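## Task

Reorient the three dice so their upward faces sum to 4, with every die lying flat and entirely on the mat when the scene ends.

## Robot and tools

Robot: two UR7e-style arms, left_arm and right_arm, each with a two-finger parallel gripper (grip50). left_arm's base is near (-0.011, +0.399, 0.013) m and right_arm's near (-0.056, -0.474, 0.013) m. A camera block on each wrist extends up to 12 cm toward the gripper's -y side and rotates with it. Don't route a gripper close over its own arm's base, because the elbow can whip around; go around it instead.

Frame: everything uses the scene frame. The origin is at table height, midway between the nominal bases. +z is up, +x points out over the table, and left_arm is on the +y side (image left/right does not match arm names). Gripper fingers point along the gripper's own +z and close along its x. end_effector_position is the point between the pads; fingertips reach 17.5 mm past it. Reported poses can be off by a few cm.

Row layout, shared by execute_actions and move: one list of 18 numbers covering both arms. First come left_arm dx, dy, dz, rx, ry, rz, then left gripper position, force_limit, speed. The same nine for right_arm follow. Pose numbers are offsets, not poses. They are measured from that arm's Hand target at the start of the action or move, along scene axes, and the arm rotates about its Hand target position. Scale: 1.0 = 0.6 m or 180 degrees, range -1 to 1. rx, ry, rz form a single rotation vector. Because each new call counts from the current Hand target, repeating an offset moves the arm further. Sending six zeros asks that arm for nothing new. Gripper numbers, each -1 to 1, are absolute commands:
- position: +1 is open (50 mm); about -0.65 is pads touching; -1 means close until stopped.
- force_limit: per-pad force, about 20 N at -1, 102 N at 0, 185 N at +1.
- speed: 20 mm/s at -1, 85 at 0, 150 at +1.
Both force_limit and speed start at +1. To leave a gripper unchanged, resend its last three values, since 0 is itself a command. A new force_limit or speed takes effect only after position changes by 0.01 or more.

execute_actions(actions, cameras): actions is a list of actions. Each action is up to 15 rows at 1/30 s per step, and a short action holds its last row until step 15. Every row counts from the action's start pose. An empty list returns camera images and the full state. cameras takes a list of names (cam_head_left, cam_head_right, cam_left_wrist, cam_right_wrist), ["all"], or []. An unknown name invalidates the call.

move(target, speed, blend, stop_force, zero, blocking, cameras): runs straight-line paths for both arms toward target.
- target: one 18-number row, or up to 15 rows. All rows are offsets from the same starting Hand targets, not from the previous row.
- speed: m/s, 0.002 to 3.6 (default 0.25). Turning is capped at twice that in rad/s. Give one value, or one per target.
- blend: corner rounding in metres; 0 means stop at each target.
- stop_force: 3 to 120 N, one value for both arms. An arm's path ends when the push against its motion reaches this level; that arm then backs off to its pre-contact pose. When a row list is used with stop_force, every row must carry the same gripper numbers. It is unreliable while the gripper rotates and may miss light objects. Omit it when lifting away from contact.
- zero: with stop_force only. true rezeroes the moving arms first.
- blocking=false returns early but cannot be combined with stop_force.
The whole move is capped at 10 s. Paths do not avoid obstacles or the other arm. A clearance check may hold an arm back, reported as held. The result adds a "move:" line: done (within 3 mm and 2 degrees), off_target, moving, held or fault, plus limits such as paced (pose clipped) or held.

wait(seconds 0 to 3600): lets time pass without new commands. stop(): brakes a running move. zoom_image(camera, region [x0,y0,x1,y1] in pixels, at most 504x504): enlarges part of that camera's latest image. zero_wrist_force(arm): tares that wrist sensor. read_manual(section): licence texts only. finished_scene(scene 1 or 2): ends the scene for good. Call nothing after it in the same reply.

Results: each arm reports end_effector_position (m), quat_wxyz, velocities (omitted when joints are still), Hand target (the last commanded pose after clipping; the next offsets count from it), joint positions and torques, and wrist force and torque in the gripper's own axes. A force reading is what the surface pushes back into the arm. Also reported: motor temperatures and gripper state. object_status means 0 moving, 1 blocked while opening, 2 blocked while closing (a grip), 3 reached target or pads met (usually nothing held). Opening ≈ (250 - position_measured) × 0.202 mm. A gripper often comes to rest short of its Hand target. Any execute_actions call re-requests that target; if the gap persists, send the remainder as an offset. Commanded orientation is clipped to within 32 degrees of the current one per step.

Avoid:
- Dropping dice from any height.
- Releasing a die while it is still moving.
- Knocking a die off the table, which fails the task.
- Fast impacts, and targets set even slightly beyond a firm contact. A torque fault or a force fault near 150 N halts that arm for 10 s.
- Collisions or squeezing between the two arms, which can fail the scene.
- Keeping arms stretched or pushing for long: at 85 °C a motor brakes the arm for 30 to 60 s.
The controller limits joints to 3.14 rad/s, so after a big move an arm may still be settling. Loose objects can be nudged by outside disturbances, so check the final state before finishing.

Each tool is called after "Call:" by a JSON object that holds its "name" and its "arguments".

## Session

Call:
{"name": "execute_actions", "arguments": {"actions": []}}

Scene clock: 0.00 s.
left_arm: end_effector_position=(+0.3337, +0.1553, +0.1887) position_measured=4 object_status=3 end_effector_quat_wxyz=(+0.152, +0.984, -0.048, +0.077) | right_arm: end_effector_position=(+0.5875, -0.8340, +0.1579) position_measured=3 object_status=3 end_effector_quat_wxyz=(+0.224, -0.624, +0.743, +0.092)
Joint positions: left_arm=[-0.853 -1.85 2.337 -2.389 -1.661 0.774] | right_arm=[2.591 -2.246 -1.207 -1.267 2.061 2.818]
Joint velocities: within noise
Joint torques (N m): no reading
Motor temperatures (°C): left_arm=[39 37 37 42 50 47] | right_arm=[39 34 42 42 46 46]
Wrist force (N): no reading
Wrist torque (N m): no reading
Wrist force, peak (N): no reading
Hand target: left_arm +0.3337, +0.1553, +0.1887; +0.152, +0.984, -0.048, +0.077 | right_arm +0.5875, -0.8340, +0.1579; +0.224, -0.624, +0.743, +0.092
Tool commands: left_gripper/position=+0.992157 left_gripper/force_limit=+1.0 left_gripper/speed=+1.0 right_gripper/position=+1.0 right_gripper/force_limit=+1.0 right_gripper/speed=+1.0
camera_calibration:
cam_left_wrist: T_world_to_cam=[[0.98002, -0.07672, 0.18352, -0.33438], [-0.17217, -0.78921, 0.5895, 0.08605], [0.0996, -0.60931, -0.78665, 0.36813]] pos_world=[0.30584, 0.26656, 0.30022]
cam_right_wrist: T_world_to_cam=[[-0.13134, -0.88561, -0.44547, -0.58015], [-0.98363, 0.06048, 0.16977, 0.62005], [-0.12341, 0.46047, -0.87905, 0.75226]] pos_world=[0.62654, -0.89768, 0.29757]

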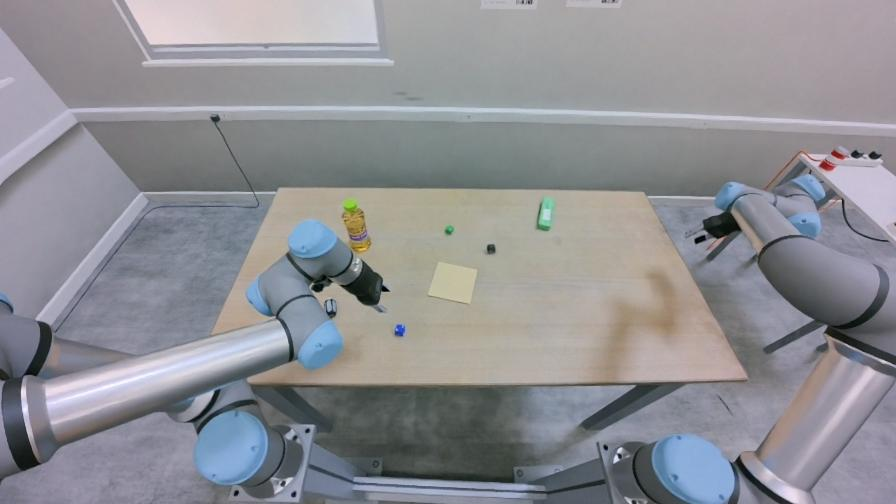

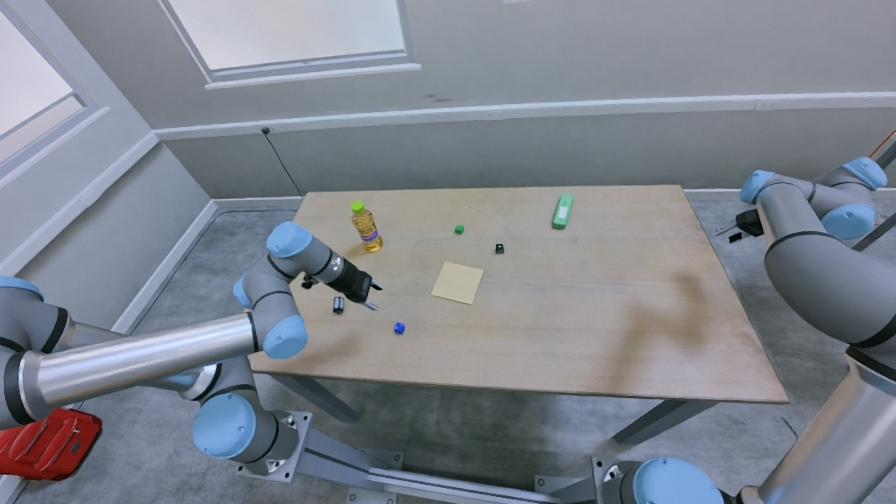

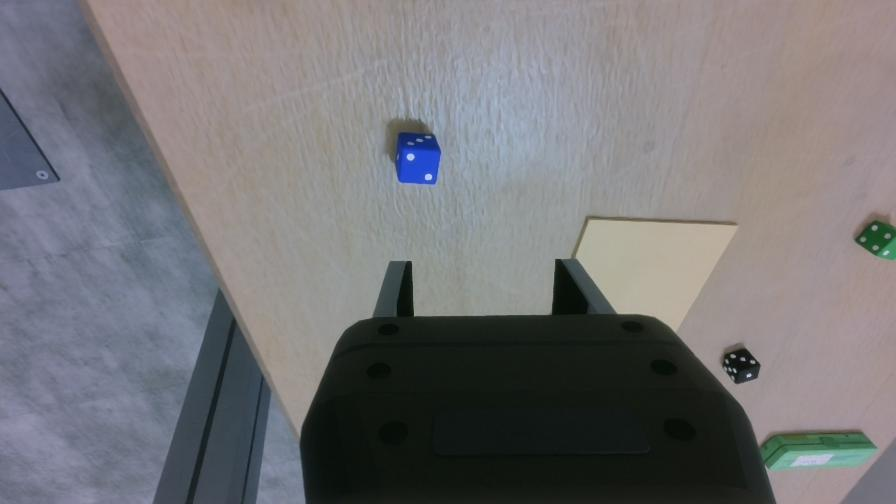

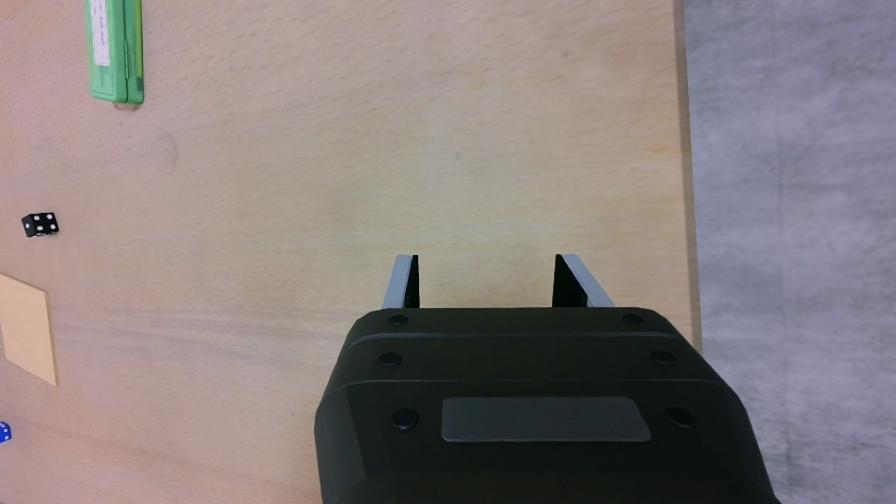

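Call:
{"name": "zoom_image", "arguments": {"camera": "cam_left_wrist", "region": [384, 110, 456, 200]}}

Call:
{"name": "zoom_image", "arguments": {"camera": "cam_left_wrist", "region": [832, 200, 896, 280]}}

Call:
{"name": "zoom_image", "arguments": {"camera": "cam_left_wrist", "region": [708, 334, 772, 394]}}

Call:
{"name": "zoom_image", "arguments": {"camera": "cam_right_wrist", "region": [10, 194, 74, 254]}}

Scaled by 5.600 from the camera's image (finer frame: 1280x720).

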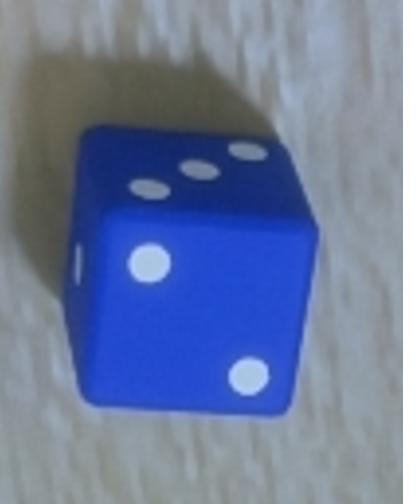

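Scaled by 6.300 from the camera's image (finer frame: 1280x720).

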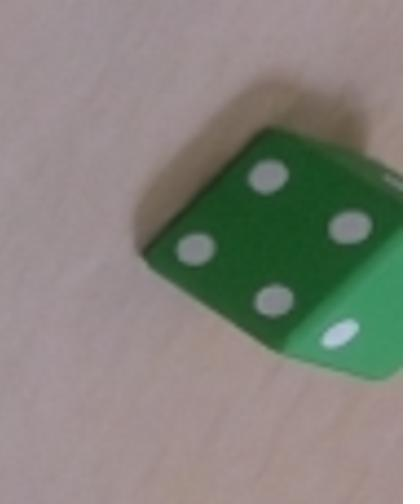

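Scaled by 7.875 from the camera's image (finer frame: 1280x720).

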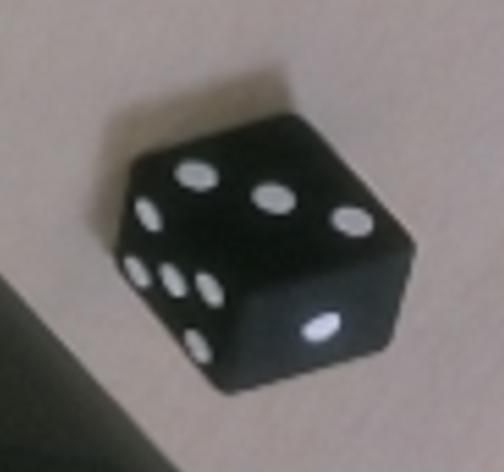

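Scaled by 7.875 from the camera's image (finer frame: 1280x720).

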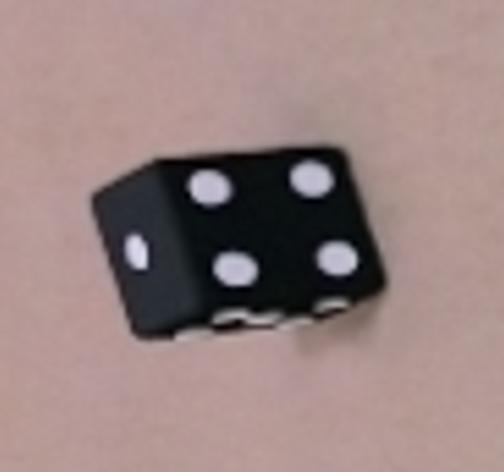

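Call:
{"name": "move", "arguments": {"target": [[-0.0023,-0.0547,-0.2145,0.1021,0.0384,-0.0380,0.6,-0.9,-0.3,0,0,0,0,0,0,1,1,1],[-0.0023,-0.0547,-0.2795,0.1021,0.0384,-0.0380,-1,-0.9,-0.3,0,0,0,0,0,0,1,1,1],[-0.0023,-0.0547,-0.2062,0.1021,0.0384,-0.0380,-1,-0.9,-0.3,0,0,0,0,0,0,1,1,1],[0.2797,-0.3972,-0.2062,0.1021,0.0384,-0.0380,-1,-0.9,-0.3,0,0,0,0,0,0,1,1,1],[0.2797,-0.3972,-0.2715,0.1021,0.0384,-0.0380,0.3,-0.9,-0.3,0,0,0,0,0,0,1,1,1],[0.2797,-0.3972,-0.1645,0.1021,0.0384,-0.0380,0.3,-0.9,-0.3,0,0,0,0,0,0,1,1,1],[0.4438,-0.5088,-0.0312,0.1021,0.0384,-0.0380,0.6,-0.9,-0.3,0,0,0,0,0,0,1,1,1]], "speed": [0.5,0.08,0.3,0.6,0.06,0.3,0.5], "blend": [0.01,0,0.02,0.015,0,0.02,0], "cameras": ["cam_left_wrist"]}}

Scene clock: 120.57 s.
left_arm: end_effector_position=(+0.5999, -0.1499, +0.1700) position_measured=63 object_status=3 end_effector_quat_wxyz=(+0.000, +0.994, -0.109, +0.000) | right_arm: end_effector_position=(+0.5875, -0.8340, +0.1579) position_measured=3 object_status=3 end_effector_quat_wxyz=(+0.224, -0.624, +0.743, +0.092)
Joint positions: left_arm=[-0.868 -0.72 0.787 -1.639 -1.571 0.894] | right_arm=[2.591 -2.246 -1.207 -1.267 2.061 2.818]
Joint torques (N m): left_arm=[-8.43 -46.86 -31.36 -1.29 1.84 -1.5] | right_arm=[-0.08 58.64 26.89 3.05 1.12 0.13]
Wrist force (N): left_arm=[-0.1 0.6 -0.9] | right_arm=[0.2 0.0 -0.3]
Wrist torque (N m): left_arm=[0.15 0.09 0.02] | right_arm=[0.00 -0.03 0.00]
Wrist force, peak (N): left_arm=[3.6 4.5 -1.0] | right_arm=[0.5 0.1 -0.2]
Hand target: left_arm +0.5999, -0.1499, +0.1700; +0.000, +0.994, -0.109, +0.000 | right_arm +0.5875, -0.8340, +0.1579; +0.224, -0.624, +0.743, +0.092
Off the commanded pose: left_arm 0.000 m, 0 deg | right_arm 0.000 m, 0 deg.
move: done
cam_left_wrist: T_world_to_cam=[[0.9738, -0.22691, 0.01517, -0.60544], [-0.21865, -0.91583, 0.33683, -0.04622], [-0.06253, -0.33132, -0.94144, 0.30619]] pos_world=[0.59862, -0.07827, 0.31302]

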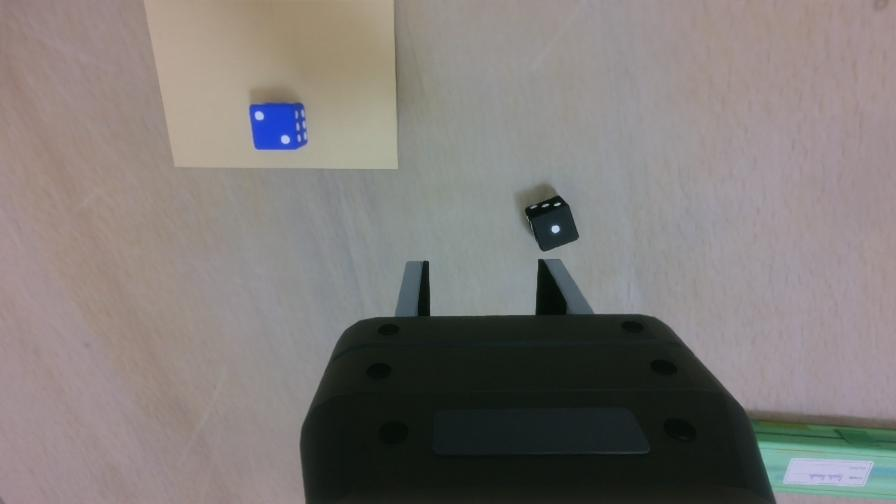

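Call:
{"name": "zoom_image", "arguments": {"camera": "cam_left_wrist", "region": [512, 184, 592, 260]}}

Scaled by 6.300 from the camera's image (finer frame: 1280x720).

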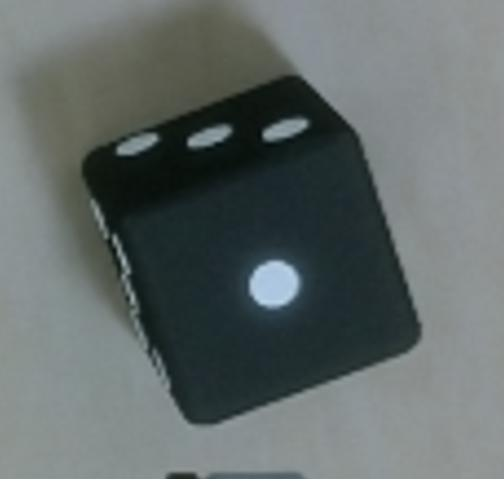

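Call:
{"name": "move", "arguments": {"target": [[0.0895,-0.0523,-0.175,0,0,0.1028,0.6,-0.9,-0.3,0,0,0,0,0,0,1,1,1],[0.0895,-0.0523,-0.2475,0,0,0.1028,-1,-0.9,-0.3,0,0,0,0,0,0,1,1,1],[0.0895,-0.0523,-0.175,0,0,0.1028,-1,-0.9,-0.3,0,0,0,0,0,0,1,1,1],[-0.2077,0.2582,-0.175,0,0,0.1028,-1,-0.9,-0.3,0,0,0,0,0,0,1,1,1],[-0.2077,0.2582,-0.24,0,0,0.1028,0.3,-0.9,-0.3,0,0,0,0,0,0,1,1,1],[-0.2077,0.2582,-0.1333,0,0,0.1028,0.3,-0.9,-0.3,0,0,0,0,0,0,1,1,1],[0.1002,0.1498,0,0,0,0.1028,0.6,-0.9,-0.3,0,0,0,0,0,0,1,1,1]], "speed": [0.5,0.08,0.3,0.6,0.06,0.3,0.5], "blend": [0.01,0,0.02,0.015,0,0.02,0], "cameras": ["cam_left_wrist"]}}

Call:
{"name": "zoom_image", "arguments": {"camera": "cam_left_wrist", "region": [540, 110, 640, 210]}}

Scene clock: 157.10 s.
left_arm: end_effector_position=(+0.6600, -0.0601, +0.1700) position_measured=63 object_status=3 end_effector_quat_wxyz=(+0.000, +0.999, +0.052, +0.000) | right_arm: end_effector_position=(+0.5875, -0.8340, +0.1579) position_measured=3 object_status=3 end_effector_quat_wxyz=(+0.224, -0.624, +0.743, +0.092)
Joint positions: left_arm=[-0.738 -0.747 0.836 -1.661 -1.57 0.701] | right_arm=[2.591 -2.246 -1.207 -1.267 2.061 2.818]
Joint torques (N m): left_arm=[-9.15 -46.35 -30.8 -1.13 2.09 -1.4] | right_arm=[-0.26 59.06 27 2.93 1.13 0.11]
Wrist force (N): left_arm=[-0.2 0.6 -0.9] | right_arm=[0.1 0.2 -0.2]
Wrist torque (N m): left_arm=[0.13 0.08 0.10] | right_arm=[0.03 -0.01 0.00]
Wrist force, peak (N): left_arm=[1.9 4.1 -4.5] | right_arm=[0.4 0.4 -0.3]
Hand target: left_arm +0.6601, -0.0601, +0.1700; +0.000, +0.999, +0.052, +0.000 | right_arm +0.5875, -0.8340, +0.1579; +0.224, -0.624, +0.743, +0.092
Off the commanded pose: left_arm 0.000 m, 0 deg | right_arm 0.000 m, 0 deg.
move: done
cam_left_wrist: T_world_to_cam=[[0.99547, 0.09392, 0.01511, -0.63866], [0.08337, -0.93787, 0.33682, -0.15141], [0.04581, -0.33403, -0.94145, 0.26806]] pos_world=[0.63611, 0.00752, 0.31302]

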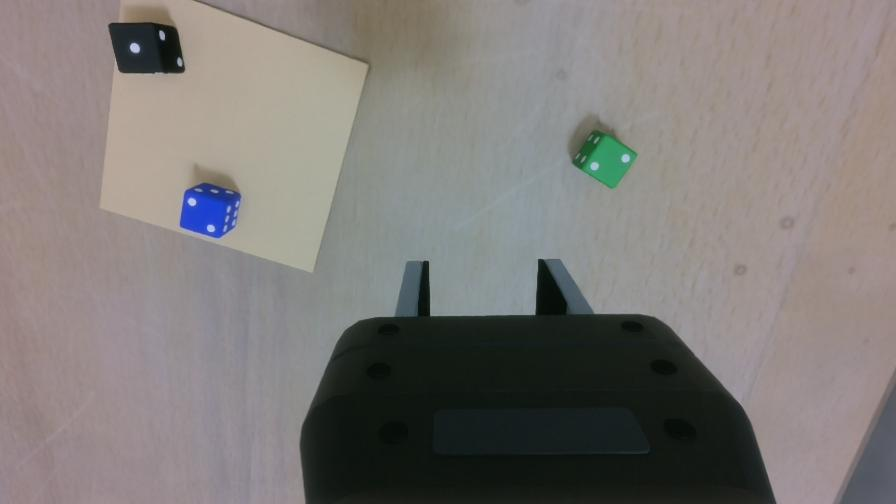

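Scaled by 5.040 from the camera's image (finer frame: 1280x720).

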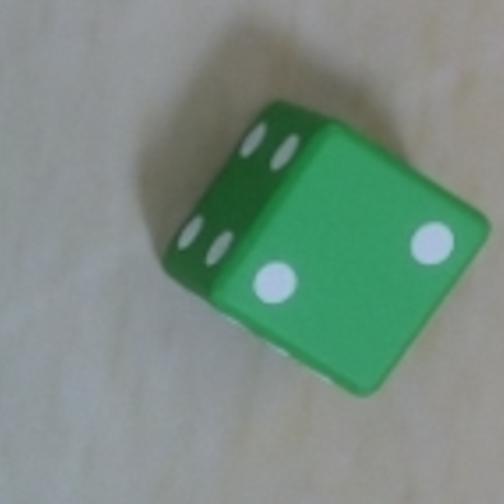

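Call:
{"name": "move", "arguments": {"target": [0.1548,0.0758,-0.1667,-0.2497,0.0386,-0.1556,0.6,-0.9,-0.3,0,0,0,0,0,0,1,1,1], "speed": 0.5, "cameras": ["cam_left_wrist"]}}

Call:
{"name": "zoom_image", "arguments": {"camera": "cam_left_wrist", "region": [380, 130, 600, 310]}}

Scene clock: 203.87 s.
left_arm: end_effector_position=(+0.7530, -0.0145, +0.0699) position_measured=63 object_status=3 end_effector_quat_wxyz=(+0.375, +0.904, -0.189, -0.078) | right_arm: end_effector_position=(+0.5875, -0.8340, +0.1579) position_measured=3 object_status=3 end_effector_quat_wxyz=(+0.224, -0.624, +0.743, +0.092)
Joint positions: left_arm=[-0.412 -0.438 0.71 -1.872 -2.356 1.531] | right_arm=[2.591 -2.246 -1.207 -1.267 2.061 2.818]
Joint torques (N m): left_arm=[-6.88 -59.32 -27.23 -3.63 -3.63 0.88] | right_arm=[0.4 58.52 26.8 2.91 1.21 0.08]
Wrist force (N): left_arm=[0.1 0.6 0.3] | right_arm=[0.2 0.1 -0.1]
Wrist torque (N m): left_arm=[0.07 -0.11 -0.02] | right_arm=[0.02 -0.04 0.00]
Wrist force, peak (N): left_arm=[-1.7 2.3 -2.0] | right_arm=[0.5 0.2 -0.1]
Hand target: left_arm +0.7529, -0.0146, +0.0699; +0.375, +0.904, -0.189, -0.078 | right_arm +0.5875, -0.8340, +0.1579; +0.224, -0.624, +0.743, +0.092
Off the commanded pose: left_arm 0.000 m, 0 deg | right_arm 0.000 m, 0 deg.
move: done
cam_left_wrist: T_world_to_cam=[[0.9178, -0.39664, 0.01805, -0.68277], [-0.18468, -0.3862, 0.90374, 0.08751], [-0.35148, -0.83278, -0.42771, 0.44081]] pos_world=[0.79774, 0.13008, 0.12177]

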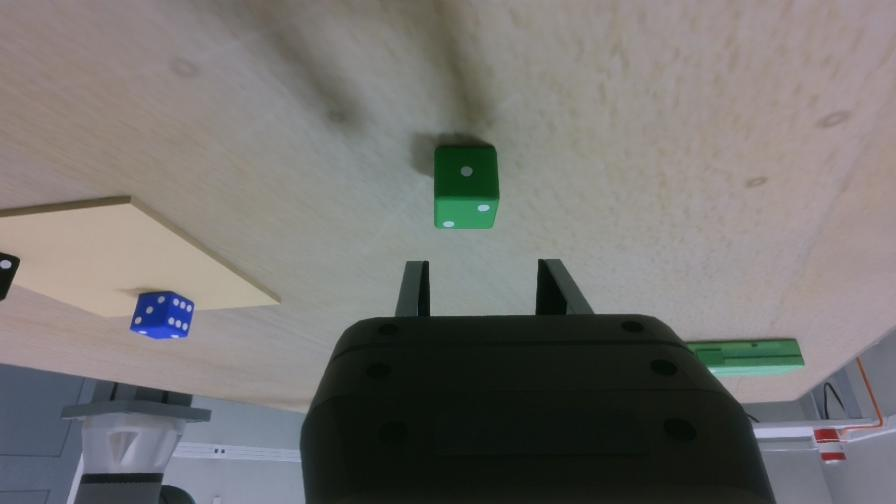

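Scaled by 2.291 from the camera's image (finer frame: 1280x720).

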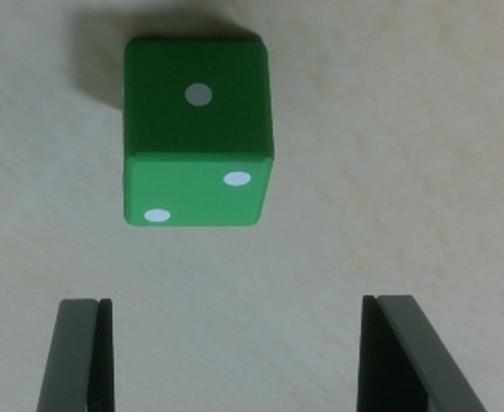

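Call:
{"name": "move", "arguments": {"target": [[-0.01,-0.005,-0.05,0,0,0,0.6,-0.9,-0.3,0,0,0,0,0,0,1,1,1],[-0.01,-0.005,-0.082,0,0,0,-1,-0.9,-0.3,0,0,0,0,0,0,1,1,1],[-0.01,-0.005,-0.0165,0,0,0,-1,-0.9,-0.3,0,0,0,0,0,0,1,1,1],[-0.3507,-0.0183,-0.0165,0.4582,-0.2002,0,-1,-0.9,-0.3,0,0,0,0,0,0,1,1,1],[-0.3507,-0.0183,-0.0498,0.4582,-0.2002,0,-1,-0.9,-0.3,0,0,0,0,0,0,1,1,1],[-0.3507,-0.0183,-0.0737,0.4582,-0.2002,0,0.3,-0.9,-0.3,0,0,0,0,0,0,1,1,1],[-0.3507,-0.0183,0.1,0.4582,-0.2002,0,0.3,-0.9,-0.3,0,0,0,0,0,0,1,1,1]], "speed": [0.2,0.04,0.2,0.6,0.15,0.04,0.3], "blend": [0.005,0,0.01,0.01,0.005,0,0], "cameras": ["cam_left_wrist"]}}

Call:
{"name": "zoom_image", "arguments": {"camera": "cam_left_wrist", "region": [380, 130, 600, 310]}}

Scene clock: 230.90 s.
left_arm: end_effector_position=(+0.5425, -0.0255, +0.1298) position_measured=107 object_status=3 end_effector_quat_wxyz=(-0.374, +0.904, -0.189, +0.079) | right_arm: end_effector_position=(+0.5875, -0.8340, +0.1579) position_measured=3 object_status=3 end_effector_quat_wxyz=(+0.224, -0.624, +0.743, +0.092)
Joint positions: left_arm=[-1.039 -0.813 1.122 -1.334 -0.974 0.746] | right_arm=[2.591 -2.246 -1.207 -1.267 2.061 2.818]
Joint torques (N m): left_arm=[-3.83 -53.94 -22.15 -0.97 -1.74 -0.74] | right_arm=[0.25 58.79 25.93 2.85 1.14 0.18]
Wrist force (N): left_arm=[0.7 -0.3 -1.4] | right_arm=[0.3 0.2 -0.1]
Wrist torque (N m): left_arm=[0.03 0.07 0.29] | right_arm=[0.03 -0.05 0.00]
Wrist force, peak (N): left_arm=[-16.6 -40.0 -44.0] | right_arm=[0.4 0.3 -0.4]
Hand target: left_arm +0.5425, -0.0256, +0.1299; -0.374, +0.904, -0.189, +0.079 | right_arm +0.5875, -0.8340, +0.1579; +0.224, -0.624, +0.743, +0.092
Off the commanded pose: left_arm 0.000 m, 0 deg | right_arm 0.000 m, 0 deg.
move: done
cam_left_wrist: T_world_to_cam=[[0.90896, -0.41686, 0.0039, -0.48896], [-0.37529, -0.82233, -0.4277, 0.25539], [0.1815, 0.3873, -0.90391, 0.18706]] pos_world=[0.50634, -0.06626, 0.28022]

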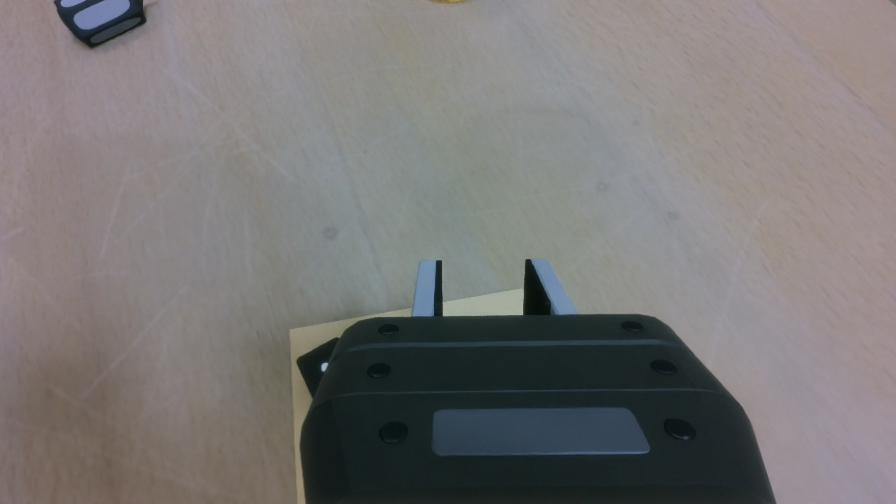

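Scaled by 2.291 from the camera's image (finer frame: 1280x720).

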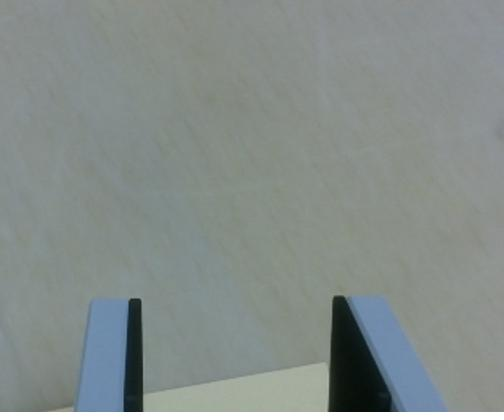

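Call:
{"name": "move", "arguments": {"target": [-0.0208,-0.1573,0.0668,-0.2291,0.1001,0,0.6,-0.9,-0.3,0,0,0,0,0,0,1,1,1], "speed": 0.5, "cameras": ["cam_left_wrist", "cam_head_left", "cam_head_right"]}}

Scene clock: 250.20 s.
left_arm: end_effector_position=(+0.5301, -0.1198, +0.1701) position_measured=63 object_status=3 end_effector_quat_wxyz=(+0.000, +0.979, -0.204, +0.001) | right_arm: end_effector_position=(+0.5875, -0.8340, +0.1579) position_measured=3 object_status=3 end_effector_quat_wxyz=(+0.224, -0.624, +0.743, +0.092)
Joint positions: left_arm=[-0.916 -0.926 1.147 -1.792 -1.57 1.039] | right_arm=[2.591 -2.246 -1.207 -1.267 2.061 2.818]
Joint torques (N m): left_arm=[-8.49 -40.41 -31.39 -2.39 -0.61 -1.28] | right_arm=[-0.34 58.64 26.15 2.87 1.16 0.17]
Wrist force (N): left_arm=[0.4 -0.6 -0.3] | right_arm=[0.2 0.1 -0.2]
Wrist torque (N m): left_arm=[-0.05 -0.01 0.12] | right_arm=[0.01 -0.03 0.00]
Wrist force, peak (N): left_arm=[0.9 -0.6 -1.8] | right_arm=[0.4 0.2 -0.5]
Hand target: left_arm +0.5300, -0.1199, +0.1700; +0.000, +0.979, -0.204, +0.001 | right_arm +0.5875, -0.8340, +0.1579; +0.224, -0.624, +0.743, +0.092
Off the commanded pose: left_arm 0.000 m, 0 deg | right_arm 0.000 m, 0 deg.
move: done
cam_left_wrist: T_world_to_cam=[[0.91222, -0.40941, 0.01562, -0.51991], [-0.39036, -0.85694, 0.33657, 0.06419], [-0.12441, -0.31312, -0.94153, 0.34688]] pos_world=[0.54248, -0.04923, 0.31312]
Images, in order (width x height): cam_head_left 896x504, cam_head_right 896x504, cam_left_wrist 896x504.

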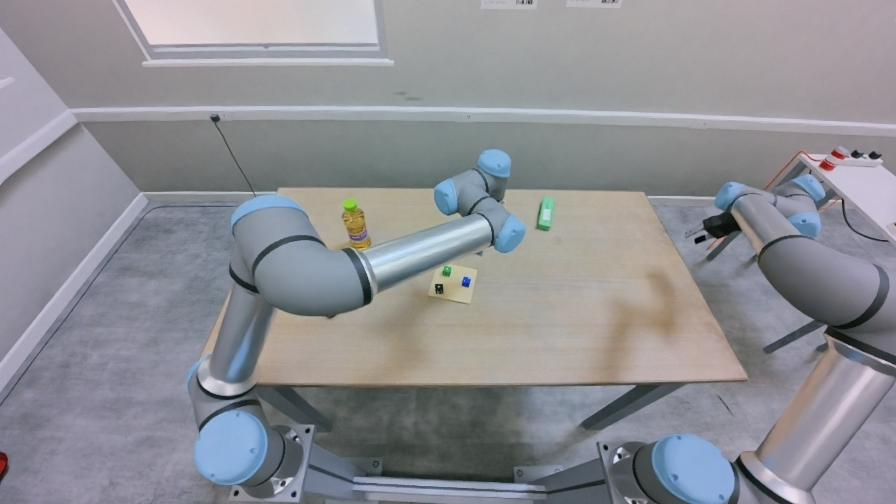

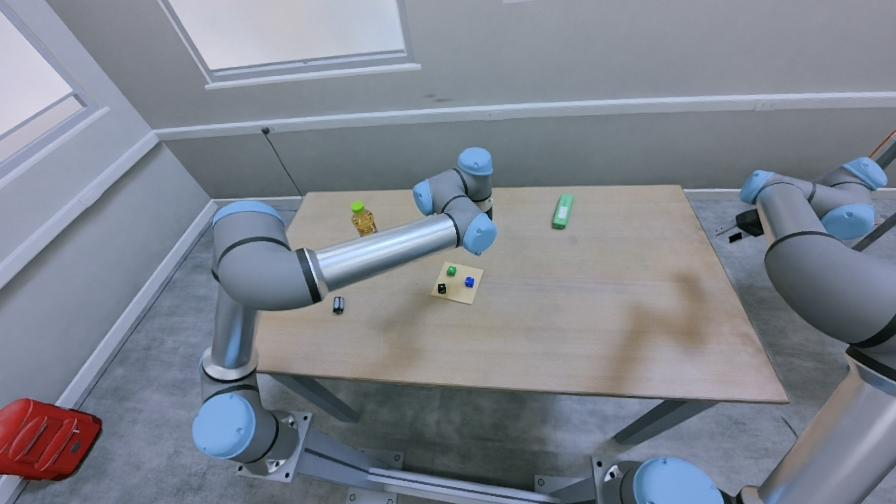

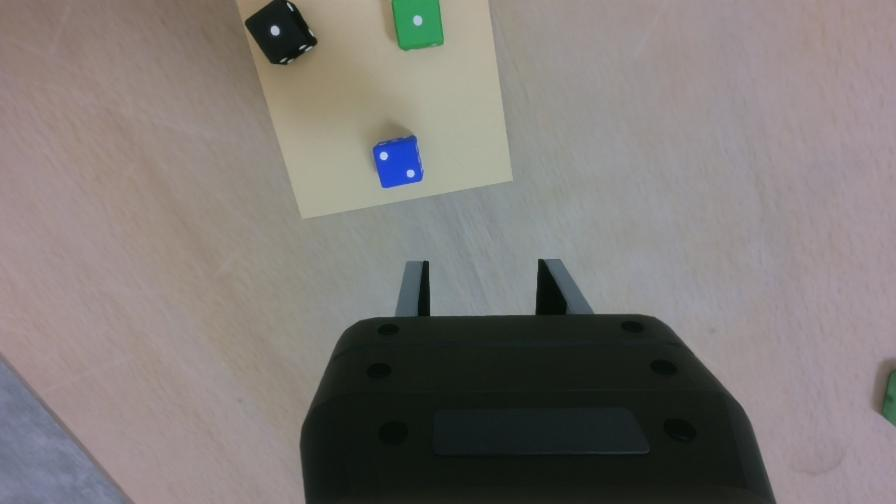

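Call:
{"name": "zoom_image", "arguments": {"camera": "cam_left_wrist", "region": [210, 0, 350, 90]}}

Call:
{"name": "zoom_image", "arguments": {"camera": "cam_head_left", "region": [420, 255, 490, 310]}}

Call:
{"name": "zoom_image", "arguments": {"camera": "cam_head_right", "region": [420, 255, 490, 310]}}

Scaled by 3.600 from the camera's image (finer frame: 1280x720).

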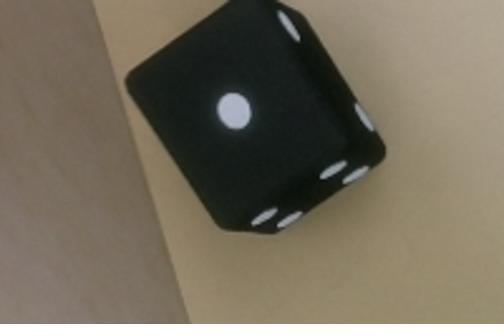

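Scaled by 7.200 from the camera's image (finer frame: 1280x720).

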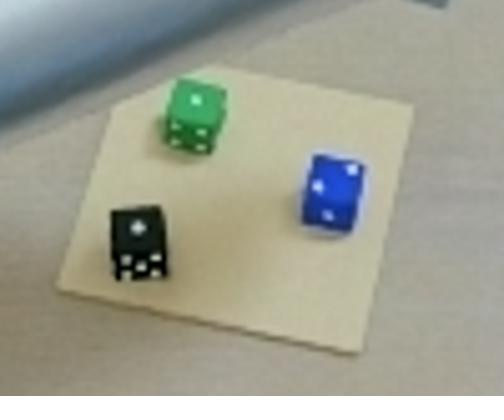

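Scaled by 7.200 from the camera's image (finer frame: 1280x720).

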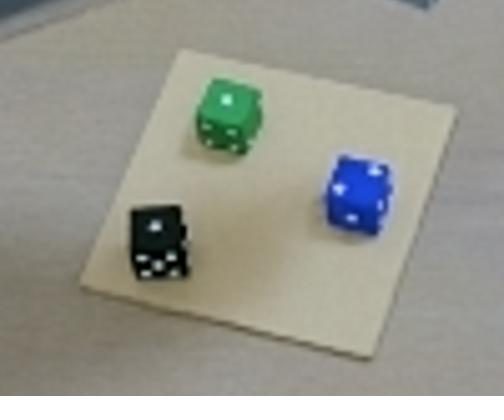

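Call:
{"name": "finished_scene", "arguments": {"scene": 2}}

The scene is finished: the task was done.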